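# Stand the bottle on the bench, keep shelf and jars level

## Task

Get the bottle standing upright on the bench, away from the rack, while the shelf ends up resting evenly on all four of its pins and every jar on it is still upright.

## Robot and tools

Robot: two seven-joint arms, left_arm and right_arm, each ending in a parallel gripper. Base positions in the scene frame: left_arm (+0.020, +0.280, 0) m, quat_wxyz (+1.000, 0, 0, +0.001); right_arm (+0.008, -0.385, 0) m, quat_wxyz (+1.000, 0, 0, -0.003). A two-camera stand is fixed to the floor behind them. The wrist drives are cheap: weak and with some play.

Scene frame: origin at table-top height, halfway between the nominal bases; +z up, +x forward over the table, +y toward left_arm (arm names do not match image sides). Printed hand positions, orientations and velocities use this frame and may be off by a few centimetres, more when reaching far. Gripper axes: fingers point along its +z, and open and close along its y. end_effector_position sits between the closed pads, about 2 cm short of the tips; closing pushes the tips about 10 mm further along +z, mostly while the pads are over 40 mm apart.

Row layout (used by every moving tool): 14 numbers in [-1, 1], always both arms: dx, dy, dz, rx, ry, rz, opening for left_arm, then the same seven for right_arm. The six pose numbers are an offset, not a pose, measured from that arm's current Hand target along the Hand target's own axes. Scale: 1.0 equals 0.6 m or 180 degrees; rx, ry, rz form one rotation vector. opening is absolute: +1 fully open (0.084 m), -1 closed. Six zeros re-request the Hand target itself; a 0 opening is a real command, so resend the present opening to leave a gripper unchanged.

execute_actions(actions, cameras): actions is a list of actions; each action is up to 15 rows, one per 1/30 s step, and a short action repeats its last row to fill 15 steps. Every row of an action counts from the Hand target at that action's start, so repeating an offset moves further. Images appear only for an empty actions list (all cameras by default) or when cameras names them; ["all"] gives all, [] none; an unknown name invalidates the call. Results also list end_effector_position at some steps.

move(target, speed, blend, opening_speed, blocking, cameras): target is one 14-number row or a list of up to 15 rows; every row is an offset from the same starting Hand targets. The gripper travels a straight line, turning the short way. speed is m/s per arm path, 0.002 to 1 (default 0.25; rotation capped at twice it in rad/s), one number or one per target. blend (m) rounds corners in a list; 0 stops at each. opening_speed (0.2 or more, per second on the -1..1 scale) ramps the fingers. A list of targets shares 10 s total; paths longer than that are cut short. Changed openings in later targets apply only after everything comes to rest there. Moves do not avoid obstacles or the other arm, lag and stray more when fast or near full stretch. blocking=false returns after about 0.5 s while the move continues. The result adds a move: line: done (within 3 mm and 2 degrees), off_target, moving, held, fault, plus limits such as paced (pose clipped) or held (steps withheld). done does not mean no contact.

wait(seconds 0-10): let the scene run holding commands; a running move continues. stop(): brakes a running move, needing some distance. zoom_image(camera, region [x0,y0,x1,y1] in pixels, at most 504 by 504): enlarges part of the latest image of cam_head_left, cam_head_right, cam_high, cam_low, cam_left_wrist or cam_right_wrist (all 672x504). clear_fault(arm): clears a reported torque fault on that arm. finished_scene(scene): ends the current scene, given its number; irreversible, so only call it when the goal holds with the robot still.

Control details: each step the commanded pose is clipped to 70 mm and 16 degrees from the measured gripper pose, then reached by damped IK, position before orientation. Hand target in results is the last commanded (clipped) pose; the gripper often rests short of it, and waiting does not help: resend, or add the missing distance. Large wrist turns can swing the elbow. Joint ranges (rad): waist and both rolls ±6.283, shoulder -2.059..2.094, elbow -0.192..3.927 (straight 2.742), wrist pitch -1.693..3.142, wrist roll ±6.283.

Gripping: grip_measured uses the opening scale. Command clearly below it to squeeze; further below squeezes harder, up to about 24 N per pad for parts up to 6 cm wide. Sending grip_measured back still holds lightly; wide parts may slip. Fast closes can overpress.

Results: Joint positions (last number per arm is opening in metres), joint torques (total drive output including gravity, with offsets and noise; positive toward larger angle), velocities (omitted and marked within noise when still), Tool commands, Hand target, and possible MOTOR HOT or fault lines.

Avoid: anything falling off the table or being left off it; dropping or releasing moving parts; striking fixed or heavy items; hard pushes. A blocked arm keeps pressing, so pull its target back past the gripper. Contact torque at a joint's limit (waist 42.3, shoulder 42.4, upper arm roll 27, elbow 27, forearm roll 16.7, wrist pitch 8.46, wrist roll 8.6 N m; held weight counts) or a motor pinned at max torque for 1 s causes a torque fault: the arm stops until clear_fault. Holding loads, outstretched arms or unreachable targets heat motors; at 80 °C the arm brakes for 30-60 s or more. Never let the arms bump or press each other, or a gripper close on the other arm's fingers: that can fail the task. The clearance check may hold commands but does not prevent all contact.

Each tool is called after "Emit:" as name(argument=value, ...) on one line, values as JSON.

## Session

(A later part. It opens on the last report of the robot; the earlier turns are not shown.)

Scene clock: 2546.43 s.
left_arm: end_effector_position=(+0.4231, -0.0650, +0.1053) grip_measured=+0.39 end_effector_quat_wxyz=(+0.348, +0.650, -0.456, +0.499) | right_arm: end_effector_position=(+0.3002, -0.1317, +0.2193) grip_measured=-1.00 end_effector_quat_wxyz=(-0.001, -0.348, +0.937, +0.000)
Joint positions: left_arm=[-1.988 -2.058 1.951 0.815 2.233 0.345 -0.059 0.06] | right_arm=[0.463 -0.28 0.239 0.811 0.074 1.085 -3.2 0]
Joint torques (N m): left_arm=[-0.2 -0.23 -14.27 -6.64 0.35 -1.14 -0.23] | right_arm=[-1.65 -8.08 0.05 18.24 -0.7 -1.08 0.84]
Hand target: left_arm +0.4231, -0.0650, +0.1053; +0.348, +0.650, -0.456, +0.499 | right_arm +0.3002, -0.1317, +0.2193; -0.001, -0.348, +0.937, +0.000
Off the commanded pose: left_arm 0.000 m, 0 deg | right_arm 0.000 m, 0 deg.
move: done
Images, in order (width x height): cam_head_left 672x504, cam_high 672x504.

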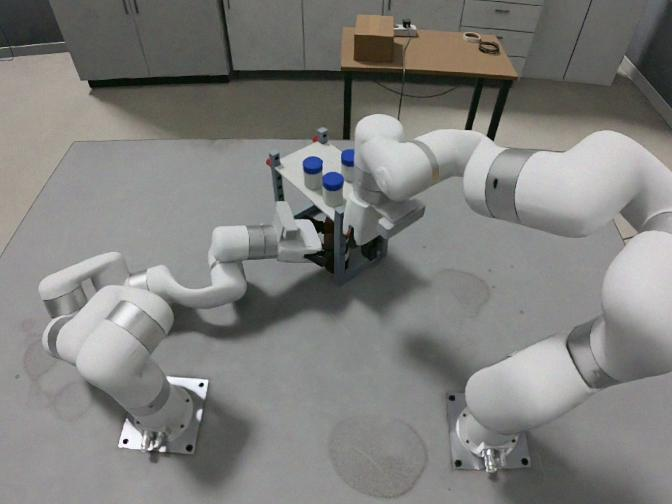

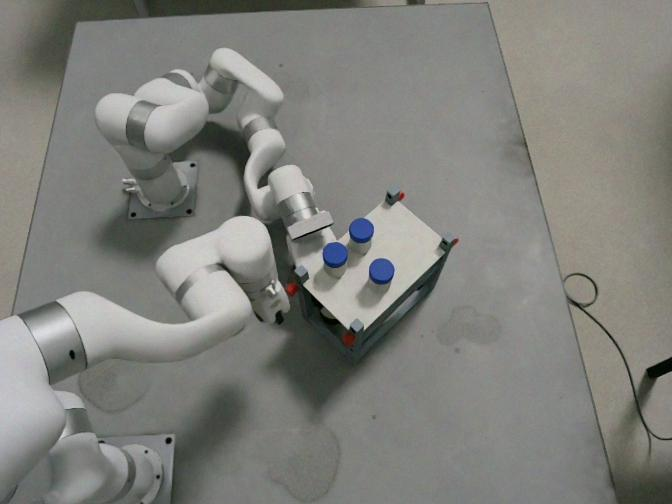

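Emit:
move(target=[0,0,0,0,0,0,-0.2,-0.075,0,0,0,0,0,-1], speed=0.08, cameras=["cam_high", "cam_head_left", "cam_right_wrist"])

Emit:
zoom_image(camera="cam_high", region=[265, 265, 325, 325])

Emit:
zoom_image(camera="cam_head_left", region=[300, 190, 400, 290])

Scene clock: 2571.87 s.
left_arm: end_effector_position=(+0.4231, -0.0650, +0.1053) grip_measured=+0.39 end_effector_quat_wxyz=(+0.348, +0.650, -0.456, +0.499) | right_arm: end_effector_position=(+0.3343, -0.1024, +0.2192) grip_measured=-1.00 end_effector_quat_wxyz=(-0.001, -0.348, +0.937, +0.000)
Joint positions: left_arm=[-1.988 -2.058 1.951 0.815 2.233 0.345 -0.059 0.06] | right_arm=[0.456 -0.123 0.255 0.96 0.036 1.081 -3.166 0]
Joint torques (N m): left_arm=[0.11 -0.11 -14.32 -6.71 0.22 -1.2 -0.27] | right_arm=[-1.23 -9.91 0.32 18.63 -0.82 -1.04 0.85]
Hand target: left_arm +0.4231, -0.0650, +0.1053; +0.348, +0.650, -0.456, +0.499 | right_arm +0.3343, -0.1024, +0.2192; -0.001, -0.348, +0.937, +0.000
Off the commanded pose: left_arm 0.000 m, 0 deg | right_arm 0.000 m, 0 deg.
move: done
Images, in order (width x height): cam_head_left 672x504, cam_high 672x504, cam_right_wrist 672x504.

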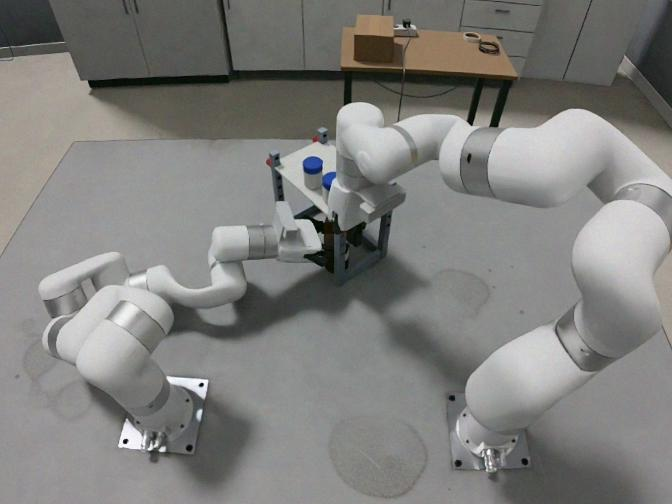

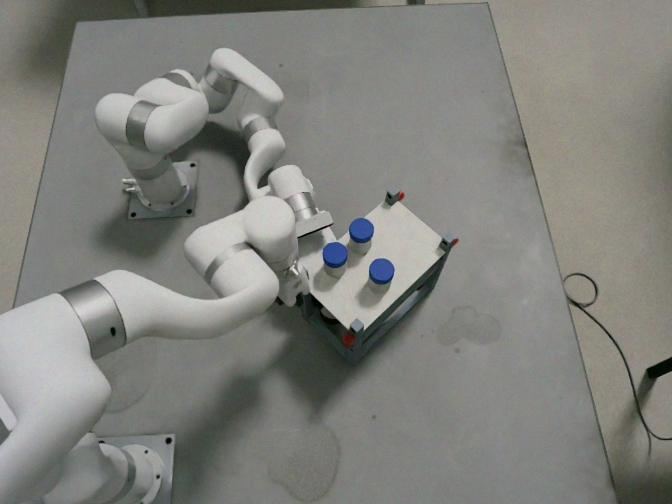

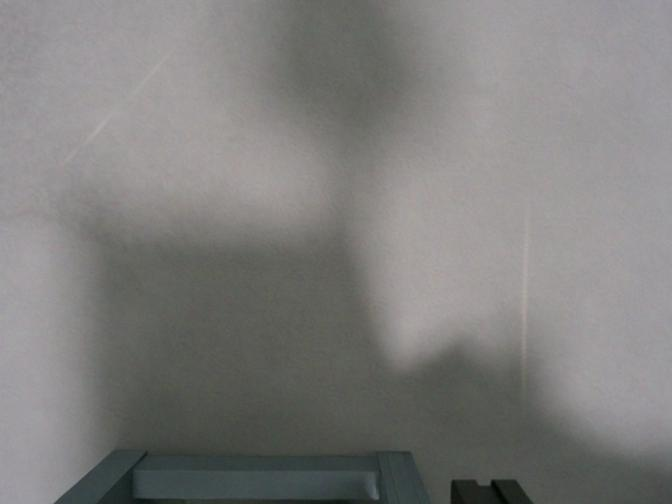

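Scaled by 8.400 from the camera's 672x504 image, which has a finer 960x720 frame.

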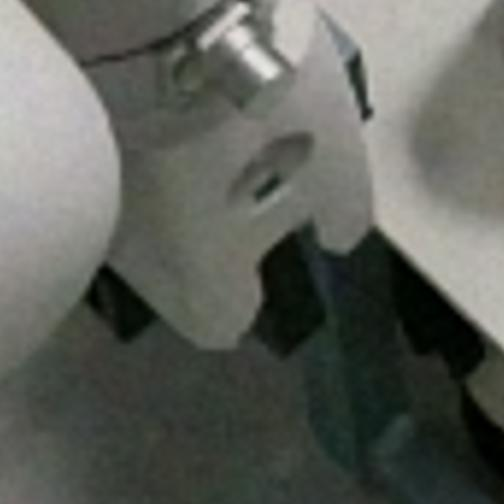

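Scaled by 5.040 from the camera's 672x504 image, which has a finer 960x720 frame.

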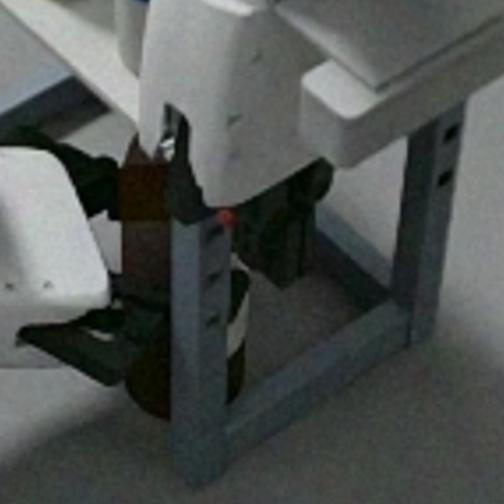

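Emit:
move(target=[0,0,0,0,0,0,-0.2,-0.0117,0,0,0,0,0,-1], speed=0.04, cameras=["cam_head_left", "cam_right_wrist"])

Emit:
zoom_image(camera="cam_head_left", region=[320, 210, 370, 260])

Emit:
zoom_image(camera="cam_right_wrist", region=[360, 404, 560, 504])

Scene clock: 2591.40 s.
left_arm: end_effector_position=(+0.4231, -0.0651, +0.1053) grip_measured=+0.38 end_effector_quat_wxyz=(+0.348, +0.650, -0.456, +0.499) | right_arm: end_effector_position=(+0.3287, -0.1067, +0.2154) grip_measured=-1.00 end_effector_quat_wxyz=(-0.026, -0.348, +0.937, -0.009)
Joint positions: left_arm=[-1.988 -2.058 1.951 0.815 2.233 0.345 -0.059 0.06] | right_arm=[0.456 -0.102 0.256 0.982 0.03 1.134 -3.161 0]
Joint torques (N m): left_arm=[2.58 1.46 -16.3 -6.35 0.29 -1.39 -0.22] | right_arm=[-0.04 -11.41 -0.51 18.2 -0.26 -1.01 0.06]
Hand target: left_arm +0.4231, -0.0650, +0.1053; +0.348, +0.650, -0.456, +0.499 | right_arm +0.3287, -0.1067, +0.2154; -0.026, -0.348, +0.937, -0.009 (not the last commanded pose)
Tool commands: left_gripper/opening=-0.2 right_gripper/opening=-1.0
Off the commanded pose: left_arm 0.000 m, 0 deg | right_arm 0.015 m, 3 deg.
TORQUE FAULT: the external load on joint 6 (wrist pitch) of the right arm reached its load limit, and that arm stopped. The contact can be on any part of that arm beyond that joint, not only on its tool. A torque fault puts only its own arm into a fault stop. That arm's remaining commands of this call were not run. The hold on joint 6 (wrist pitch) of that arm was moved back by the arm itself, up to 3 degrees, as the stop began. That arm is still stopped at the end of this call. While its stop runs, that arm, its gripper or tool too, takes no new command.
CLEAR FAULT: the right arm stays stopped (state 4) until you call clear_fault(arm="right_arm").
End effector pose when the fault began: right_arm: position (+0.3388, -0.0985, +0.2190), quat_wxyz (-0.001, -0.348, +0.937, +0.000)
Joint positions when the fault began: right_arm=[0.456 -0.102 0.256 0.982 0.03 1.083 -3.161 0]
move: fault (right_arm)
Images, in order (width x height): cam_head_left 672x504, cam_right_wrist 672x504.

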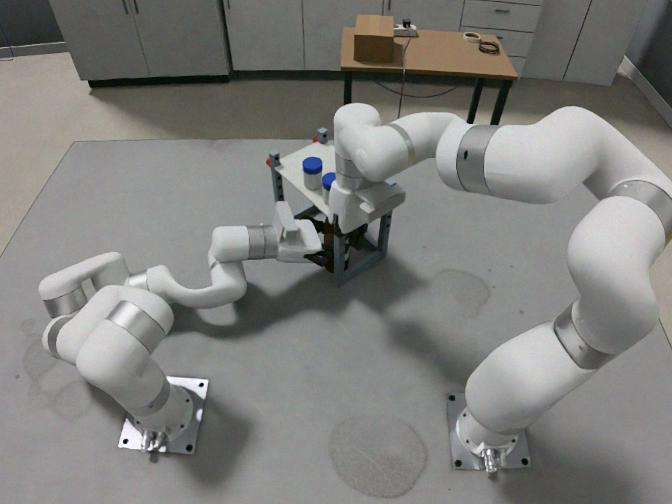

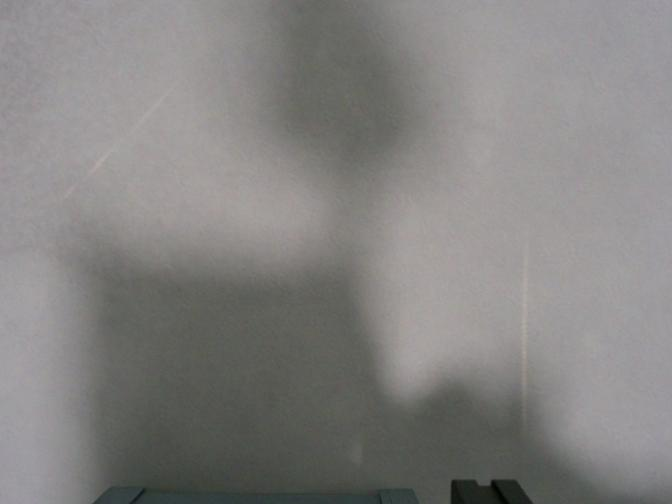

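Scaled by 10.080 from the camera's 672x504 image, which has a finer 960x720 frame.

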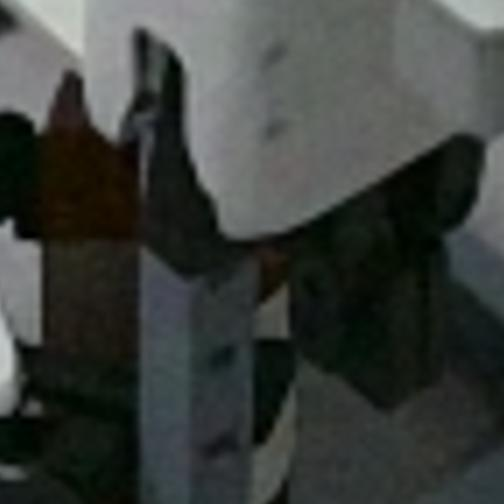

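Scaled by 2.520 from the camera's 672x504 image, which has a finer 960x720 frame.

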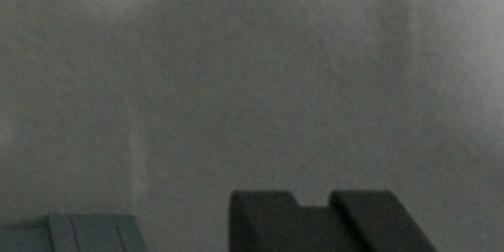

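Emit:
clear_fault(arm="right_arm", cameras=["cam_high", "cam_left_wrist"])

Emit:
zoom_image(camera="cam_high", region=[275, 255, 335, 315])

Scene clock: 2610.83 s.
left_arm: end_effector_position=(+0.4231, -0.0650, +0.1053) grip_measured=+0.38 end_effector_quat_wxyz=(+0.348, +0.650, -0.456, +0.499) | right_arm: end_effector_position=(+0.3287, -0.1067, +0.2154) grip_measured=-1.00 end_effector_quat_wxyz=(-0.026, -0.348, +0.937, -0.009)
Joint positions: left_arm=[-1.988 -2.058 1.951 0.815 2.233 0.345 -0.059 0.06] | right_arm=[0.456 -0.102 0.256 0.982 0.03 1.134 -3.161 0]
Joint torques (N m): left_arm=[2.75 4.04 -16.14 -6.22 0.12 -3.02 -0.26] | right_arm=[0 -10.93 -0.52 18.35 -0.18 -1.1 -0.01]
Hand target: left_arm +0.4231, -0.0650, +0.1053; +0.348, +0.650, -0.456, +0.499 | right_arm +0.3287, -0.1067, +0.2154; -0.026, -0.348, +0.937, -0.009 (not the last commanded pose)
Tool commands: left_gripper/opening=-0.2 right_gripper/opening=-1.0
Off the commanded pose: left_arm 0.000 m, 0 deg | right_arm 0.015 m, 3 deg.
TORQUE FAULT, CONTINUED: the right arm's stop, for the torque fault of joint 6 (wrist pitch) that an earlier result reported, is over. The call counts as one of the actions that you can send in this scene. The hold on joint 6 (wrist pitch) of that arm was moved back by the arm itself, up to 3 degrees, as the stop began. That arm's target is now where it stood when the stop ended, not its last command. That arm's gripper keeps its grip as last carried out, and that arm accepts commands again: back off and push less far.
CLEAR FAULT: your call cleared the right arm's torque fault. If a joint's load stays at its limit, that arm stops again at once.
Images, in order (width x height): cam_high 672x504, cam_left_wrist 672x504.

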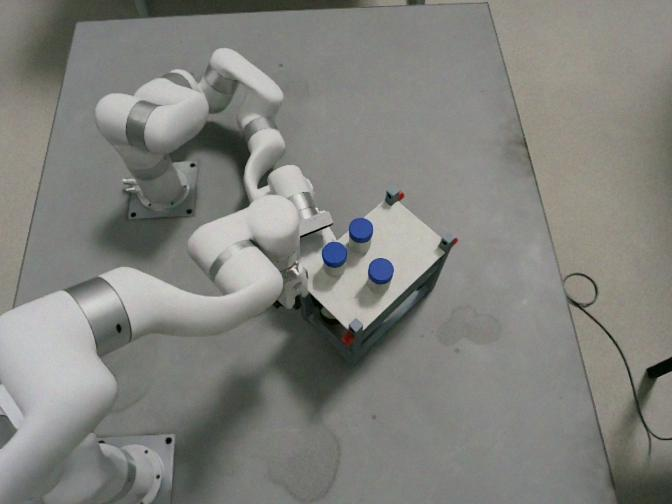

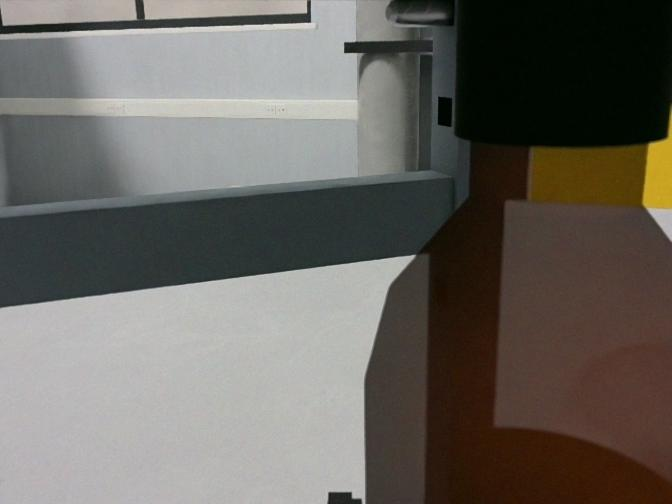

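Scaled by 8.400 from the camera's 672x504 image, which has a finer 960x720 frame.

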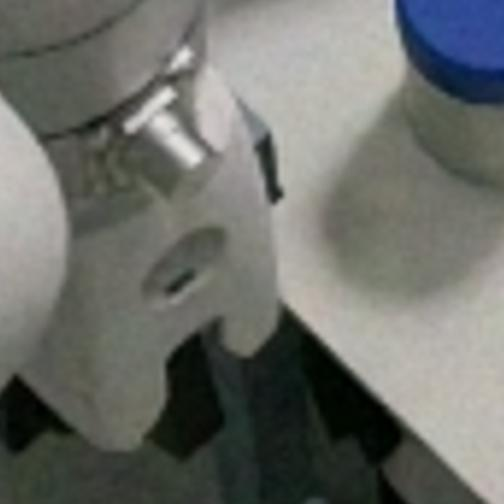

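Emit:
move(target=[0,0,0,0,0,0,-0.2,0.0998,0,0.0055,0,-0.0175,0,-1], speed=0.08, cameras=["cam_high", "cam_head_left", "cam_head_right", "cam_low"])

Emit:
zoom_image(camera="cam_high", region=[275, 255, 335, 315])

Emit:
zoom_image(camera="cam_head_left", region=[310, 190, 380, 260])

Scene clock: 2630.43 s.
left_arm: end_effector_position=(+0.4231, -0.0650, +0.1053) grip_measured=+0.38 end_effector_quat_wxyz=(+0.348, +0.650, -0.456, +0.499) | right_arm: end_effector_position=(+0.2833, -0.1459, +0.2153) grip_measured=-1.00 end_effector_quat_wxyz=(+0.000, -0.348, +0.937, +0.001)
Joint positions: left_arm=[-1.988 -2.058 1.951 0.815 2.233 0.345 -0.059 0.06] | right_arm=[0.468 -0.357 0.233 0.732 0.093 1.081 -3.216 0]
Joint torques (N m): left_arm=[2.76 4.08 -16.04 -6.42 0.08 -3.04 -0.31] | right_arm=[1.34 -8.03 -1.39 16.3 0.81 -3.62 -0.83]
Hand target: left_arm +0.4231, -0.0650, +0.1053; +0.348, +0.650, -0.456, +0.499 | right_arm +0.2833, -0.1459, +0.2154; +0.000, -0.348, +0.937, +0.001
Off the commanded pose: left_arm 0.000 m, 0 deg | right_arm 0.000 m, 0 deg.
move: done
Images, in order (width x height): cam_head_left 672x504, cam_head_right 672x504, cam_high 672x504, cam_low 672x504.

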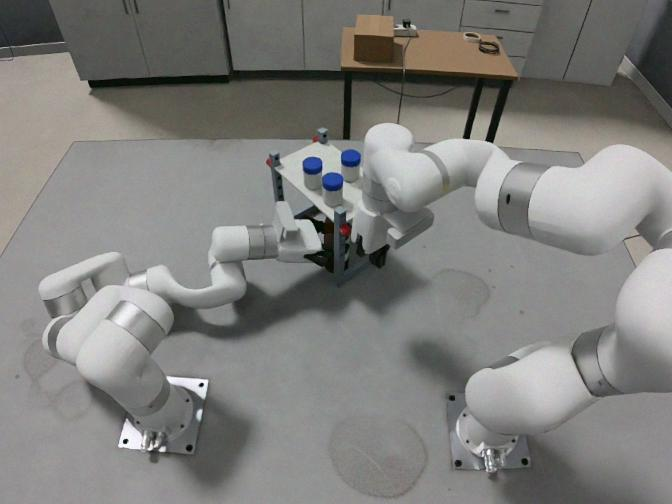

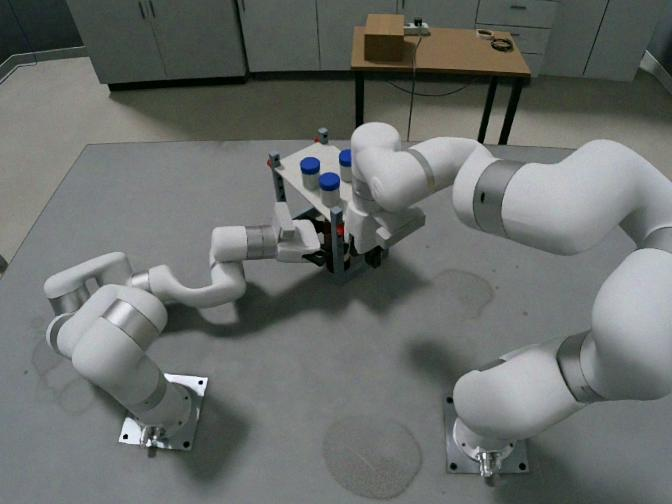

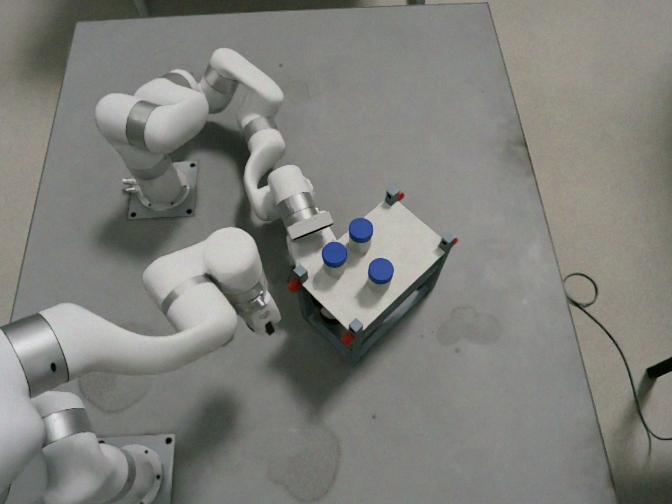

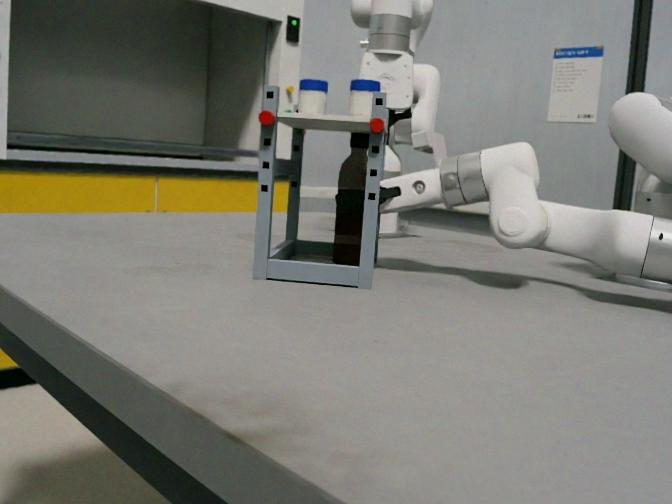

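Scaled by 8.400 from the camera's 672x504 image, which has a finer 960x720 frame.

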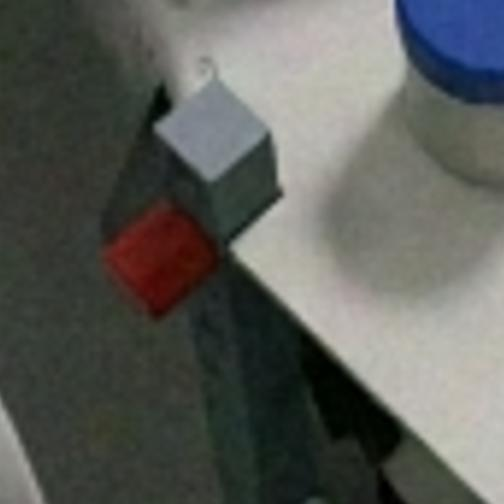

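Scaled by 7.200 from the camera's 672x504 image, which has a finer 960x720 frame.

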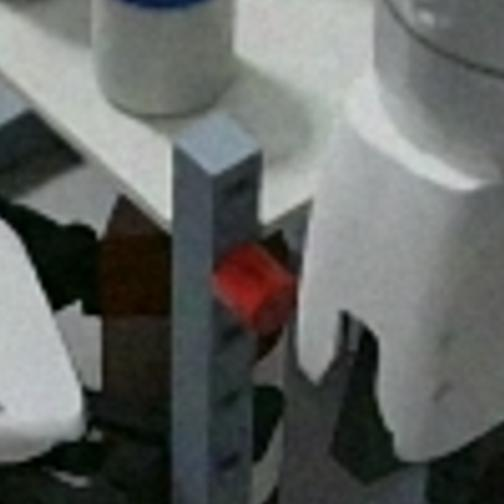

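Emit:
move(target=[[0.00129,0,-0.00035,0,0,0,-0.2,0,0,0,0,0,0,-1],[-0.0763,0,-0.2901,0,0,0,-0.2,0.05,0,-0.05,0,0,0,-1],[-0.0776,0,-0.28975,0,0,0,-0.2,0.05,0,-0.05,0,0,0,-1]], speed=[0.02, 0.08, 0.01], cameras=["all"])

Emit:
zoom_image(camera="cam_head_left", region=[250, 120, 400, 290])

Emit:
zoom_image(camera="cam_low", region=[240, 70, 400, 300])

Scene clock: 2667.77 s.
left_arm: end_effector_position=(+0.3615, +0.1041, +0.1054) grip_measured=+0.38 end_effector_quat_wxyz=(+0.348, +0.650, -0.456, +0.499) | right_arm: end_effector_position=(+0.2606, -0.1655, +0.2453) grip_measured=-1.00 end_effector_quat_wxyz=(+0.000, -0.348, +0.937, +0.001)
Joint positions: left_arm=[-1.841 -1.134 2.331 0.577 1.918 -0.507 0.056 0.06] | right_arm=[0.477 -0.492 0.21 0.714 0.108 1.198 -3.235 0]
Joint torques (N m): left_arm=[-2.19 12.02 -12.46 -1.44 1.24 -4.7 0.09] | right_arm=[1.5 -6.13 -1.76 16.76 0.71 -0.97 -0.79]
Hand target: left_arm +0.3615, +0.1041, +0.1054; +0.348, +0.650, -0.456, +0.499 | right_arm +0.2606, -0.1655, +0.2453; +0.000, -0.348, +0.937, +0.001
Off the commanded pose: left_arm 0.000 m, 0 deg | right_arm 0.000 m, 0 deg.
move: done

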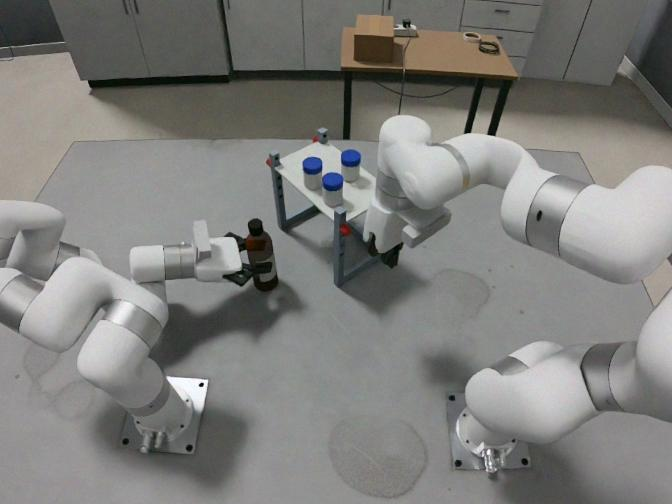

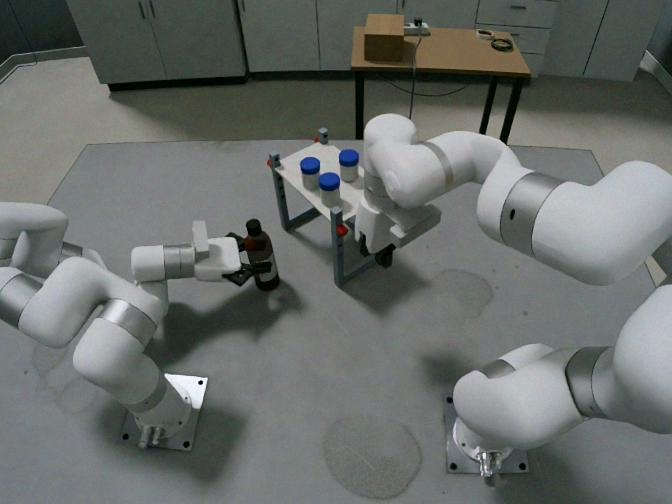

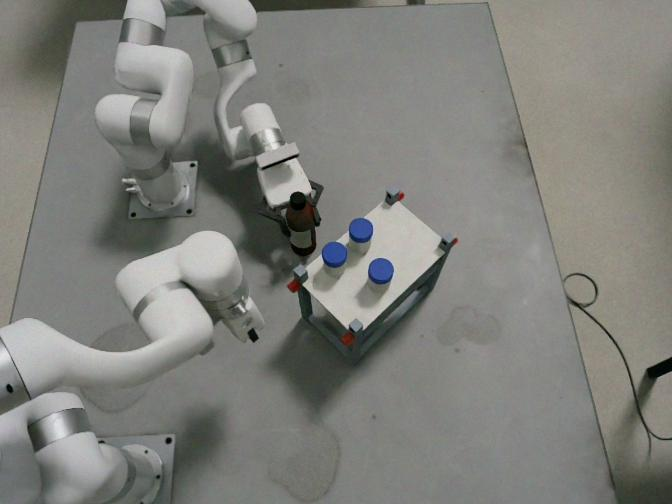

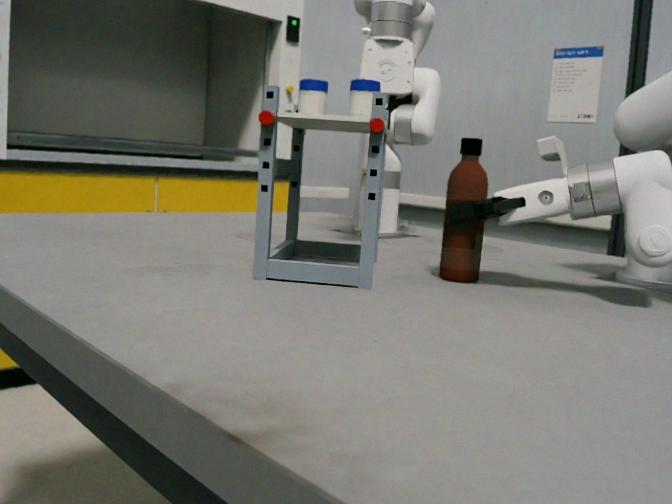

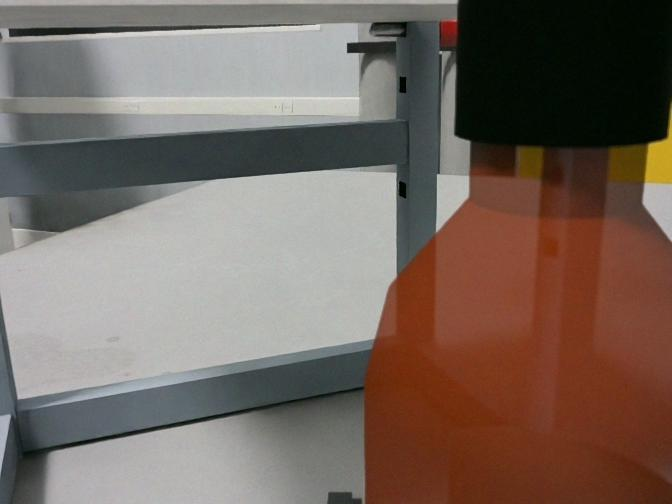

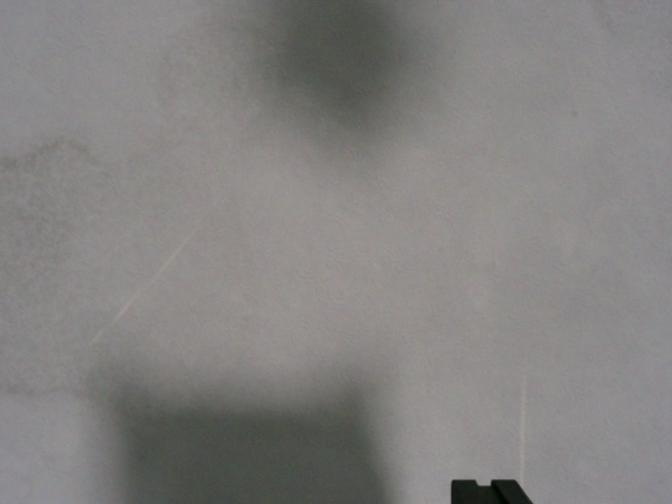

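Scaled by 2.965 from the camera's 672x504 image, which has a finer 960x720 frame.

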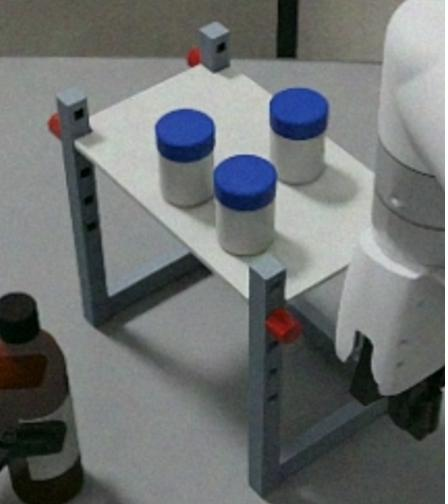

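Scaled by 2.191 from the camera's 672x504 image, which has a finer 960x720 frame.

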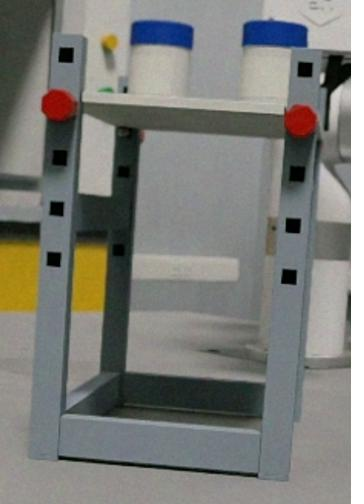

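Emit:
move(target=[[0,0,0,0,0,0,0.7,0,0,0,0,0,0,-1],[-0.0388,0,-0.1449,0,0,0,0.7,0,0,0,0,0,0,-1]], speed=[0.02, 0.08], opening_speed=1.0, cameras=["cam_head_left", "cam_low", "cam_high"])

Emit:
zoom_image(camera="cam_head_left", region=[230, 120, 400, 300])

Emit:
zoom_image(camera="cam_low", region=[240, 70, 520, 300])

Emit:
zoom_image(camera="cam_high", region=[270, 180, 470, 370])

Scene clock: 2685.40 s.
left_arm: end_effector_position=(+0.3308, +0.1886, +0.1054) grip_measured=+0.70 end_effector_quat_wxyz=(+0.348, +0.650, -0.456, +0.499) | right_arm: end_effector_position=(+0.2606, -0.1655, +0.2453) grip_measured=-1.00 end_effector_quat_wxyz=(+0.000, -0.348, +0.937, +0.001)
Joint positions: left_arm=[-1.801 -0.935 2.511 0.646 2.181 -0.798 -0.143 0.073] | right_arm=[0.477 -0.492 0.21 0.714 0.108 1.198 -3.235 0]
Joint torques (N m): left_arm=[2.37 19.69 -7.93 0.63 0.19 -3.21 -0.63] | right_arm=[1.35 -6.08 -1.77 17.06 0.53 -1 -0.74]
Hand target: left_arm +0.3308, +0.1887, +0.1054; +0.348, +0.650, -0.456, +0.499 | right_arm +0.2606, -0.1655, +0.2453; +0.000, -0.348, +0.937, +0.001
Off the commanded pose: left_arm 0.000 m, 0 deg | right_arm 0.000 m, 0 deg.
move: done
Images, in order (width x height): cam_head_left 672x504, cam_high 672x504, cam_low 672x504.

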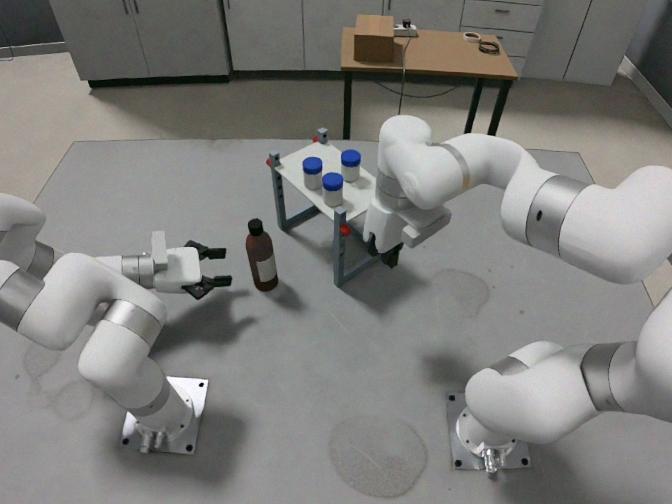

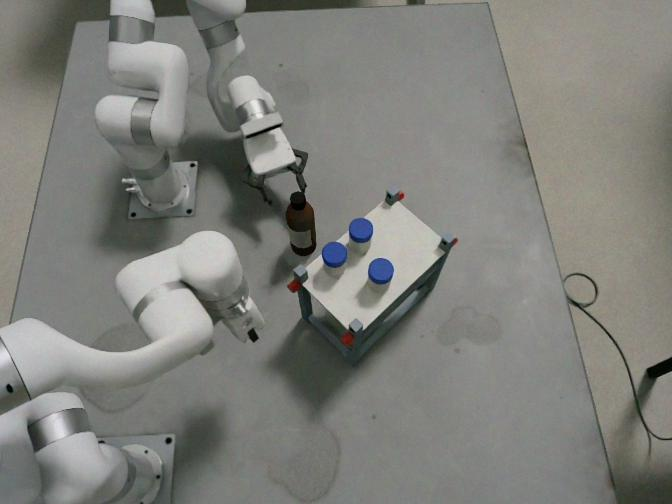

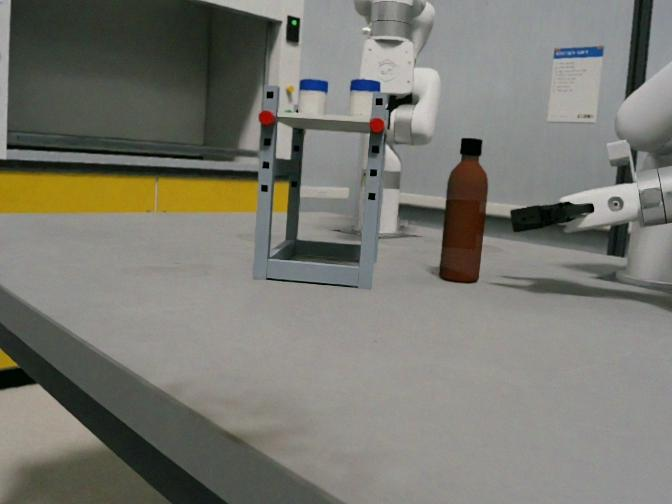

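Scaled by 2.800 from the camera's 672x504 image, which has a finer 960x720 frame.

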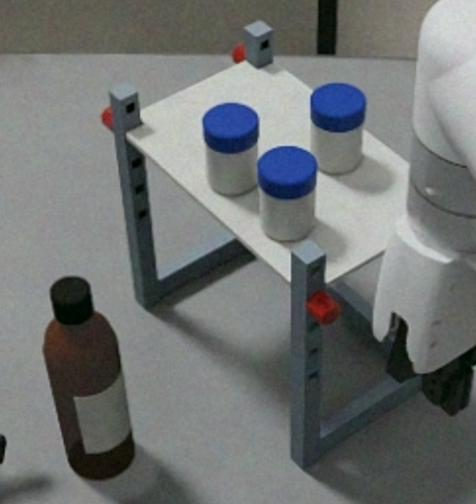

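Scaled by 1.800 from the camera's 672x504 image, which has a finer 960x720 frame.

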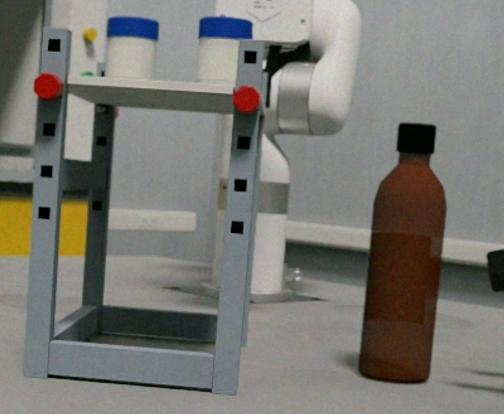

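Scaled by 2.520 from the camera's 672x504 image, which has a finer 960x720 frame.

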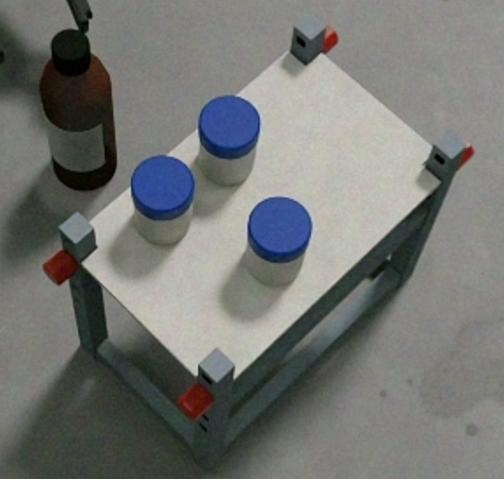

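Emit:
finished_scene(scene=2)

The scene is finished: the task was done.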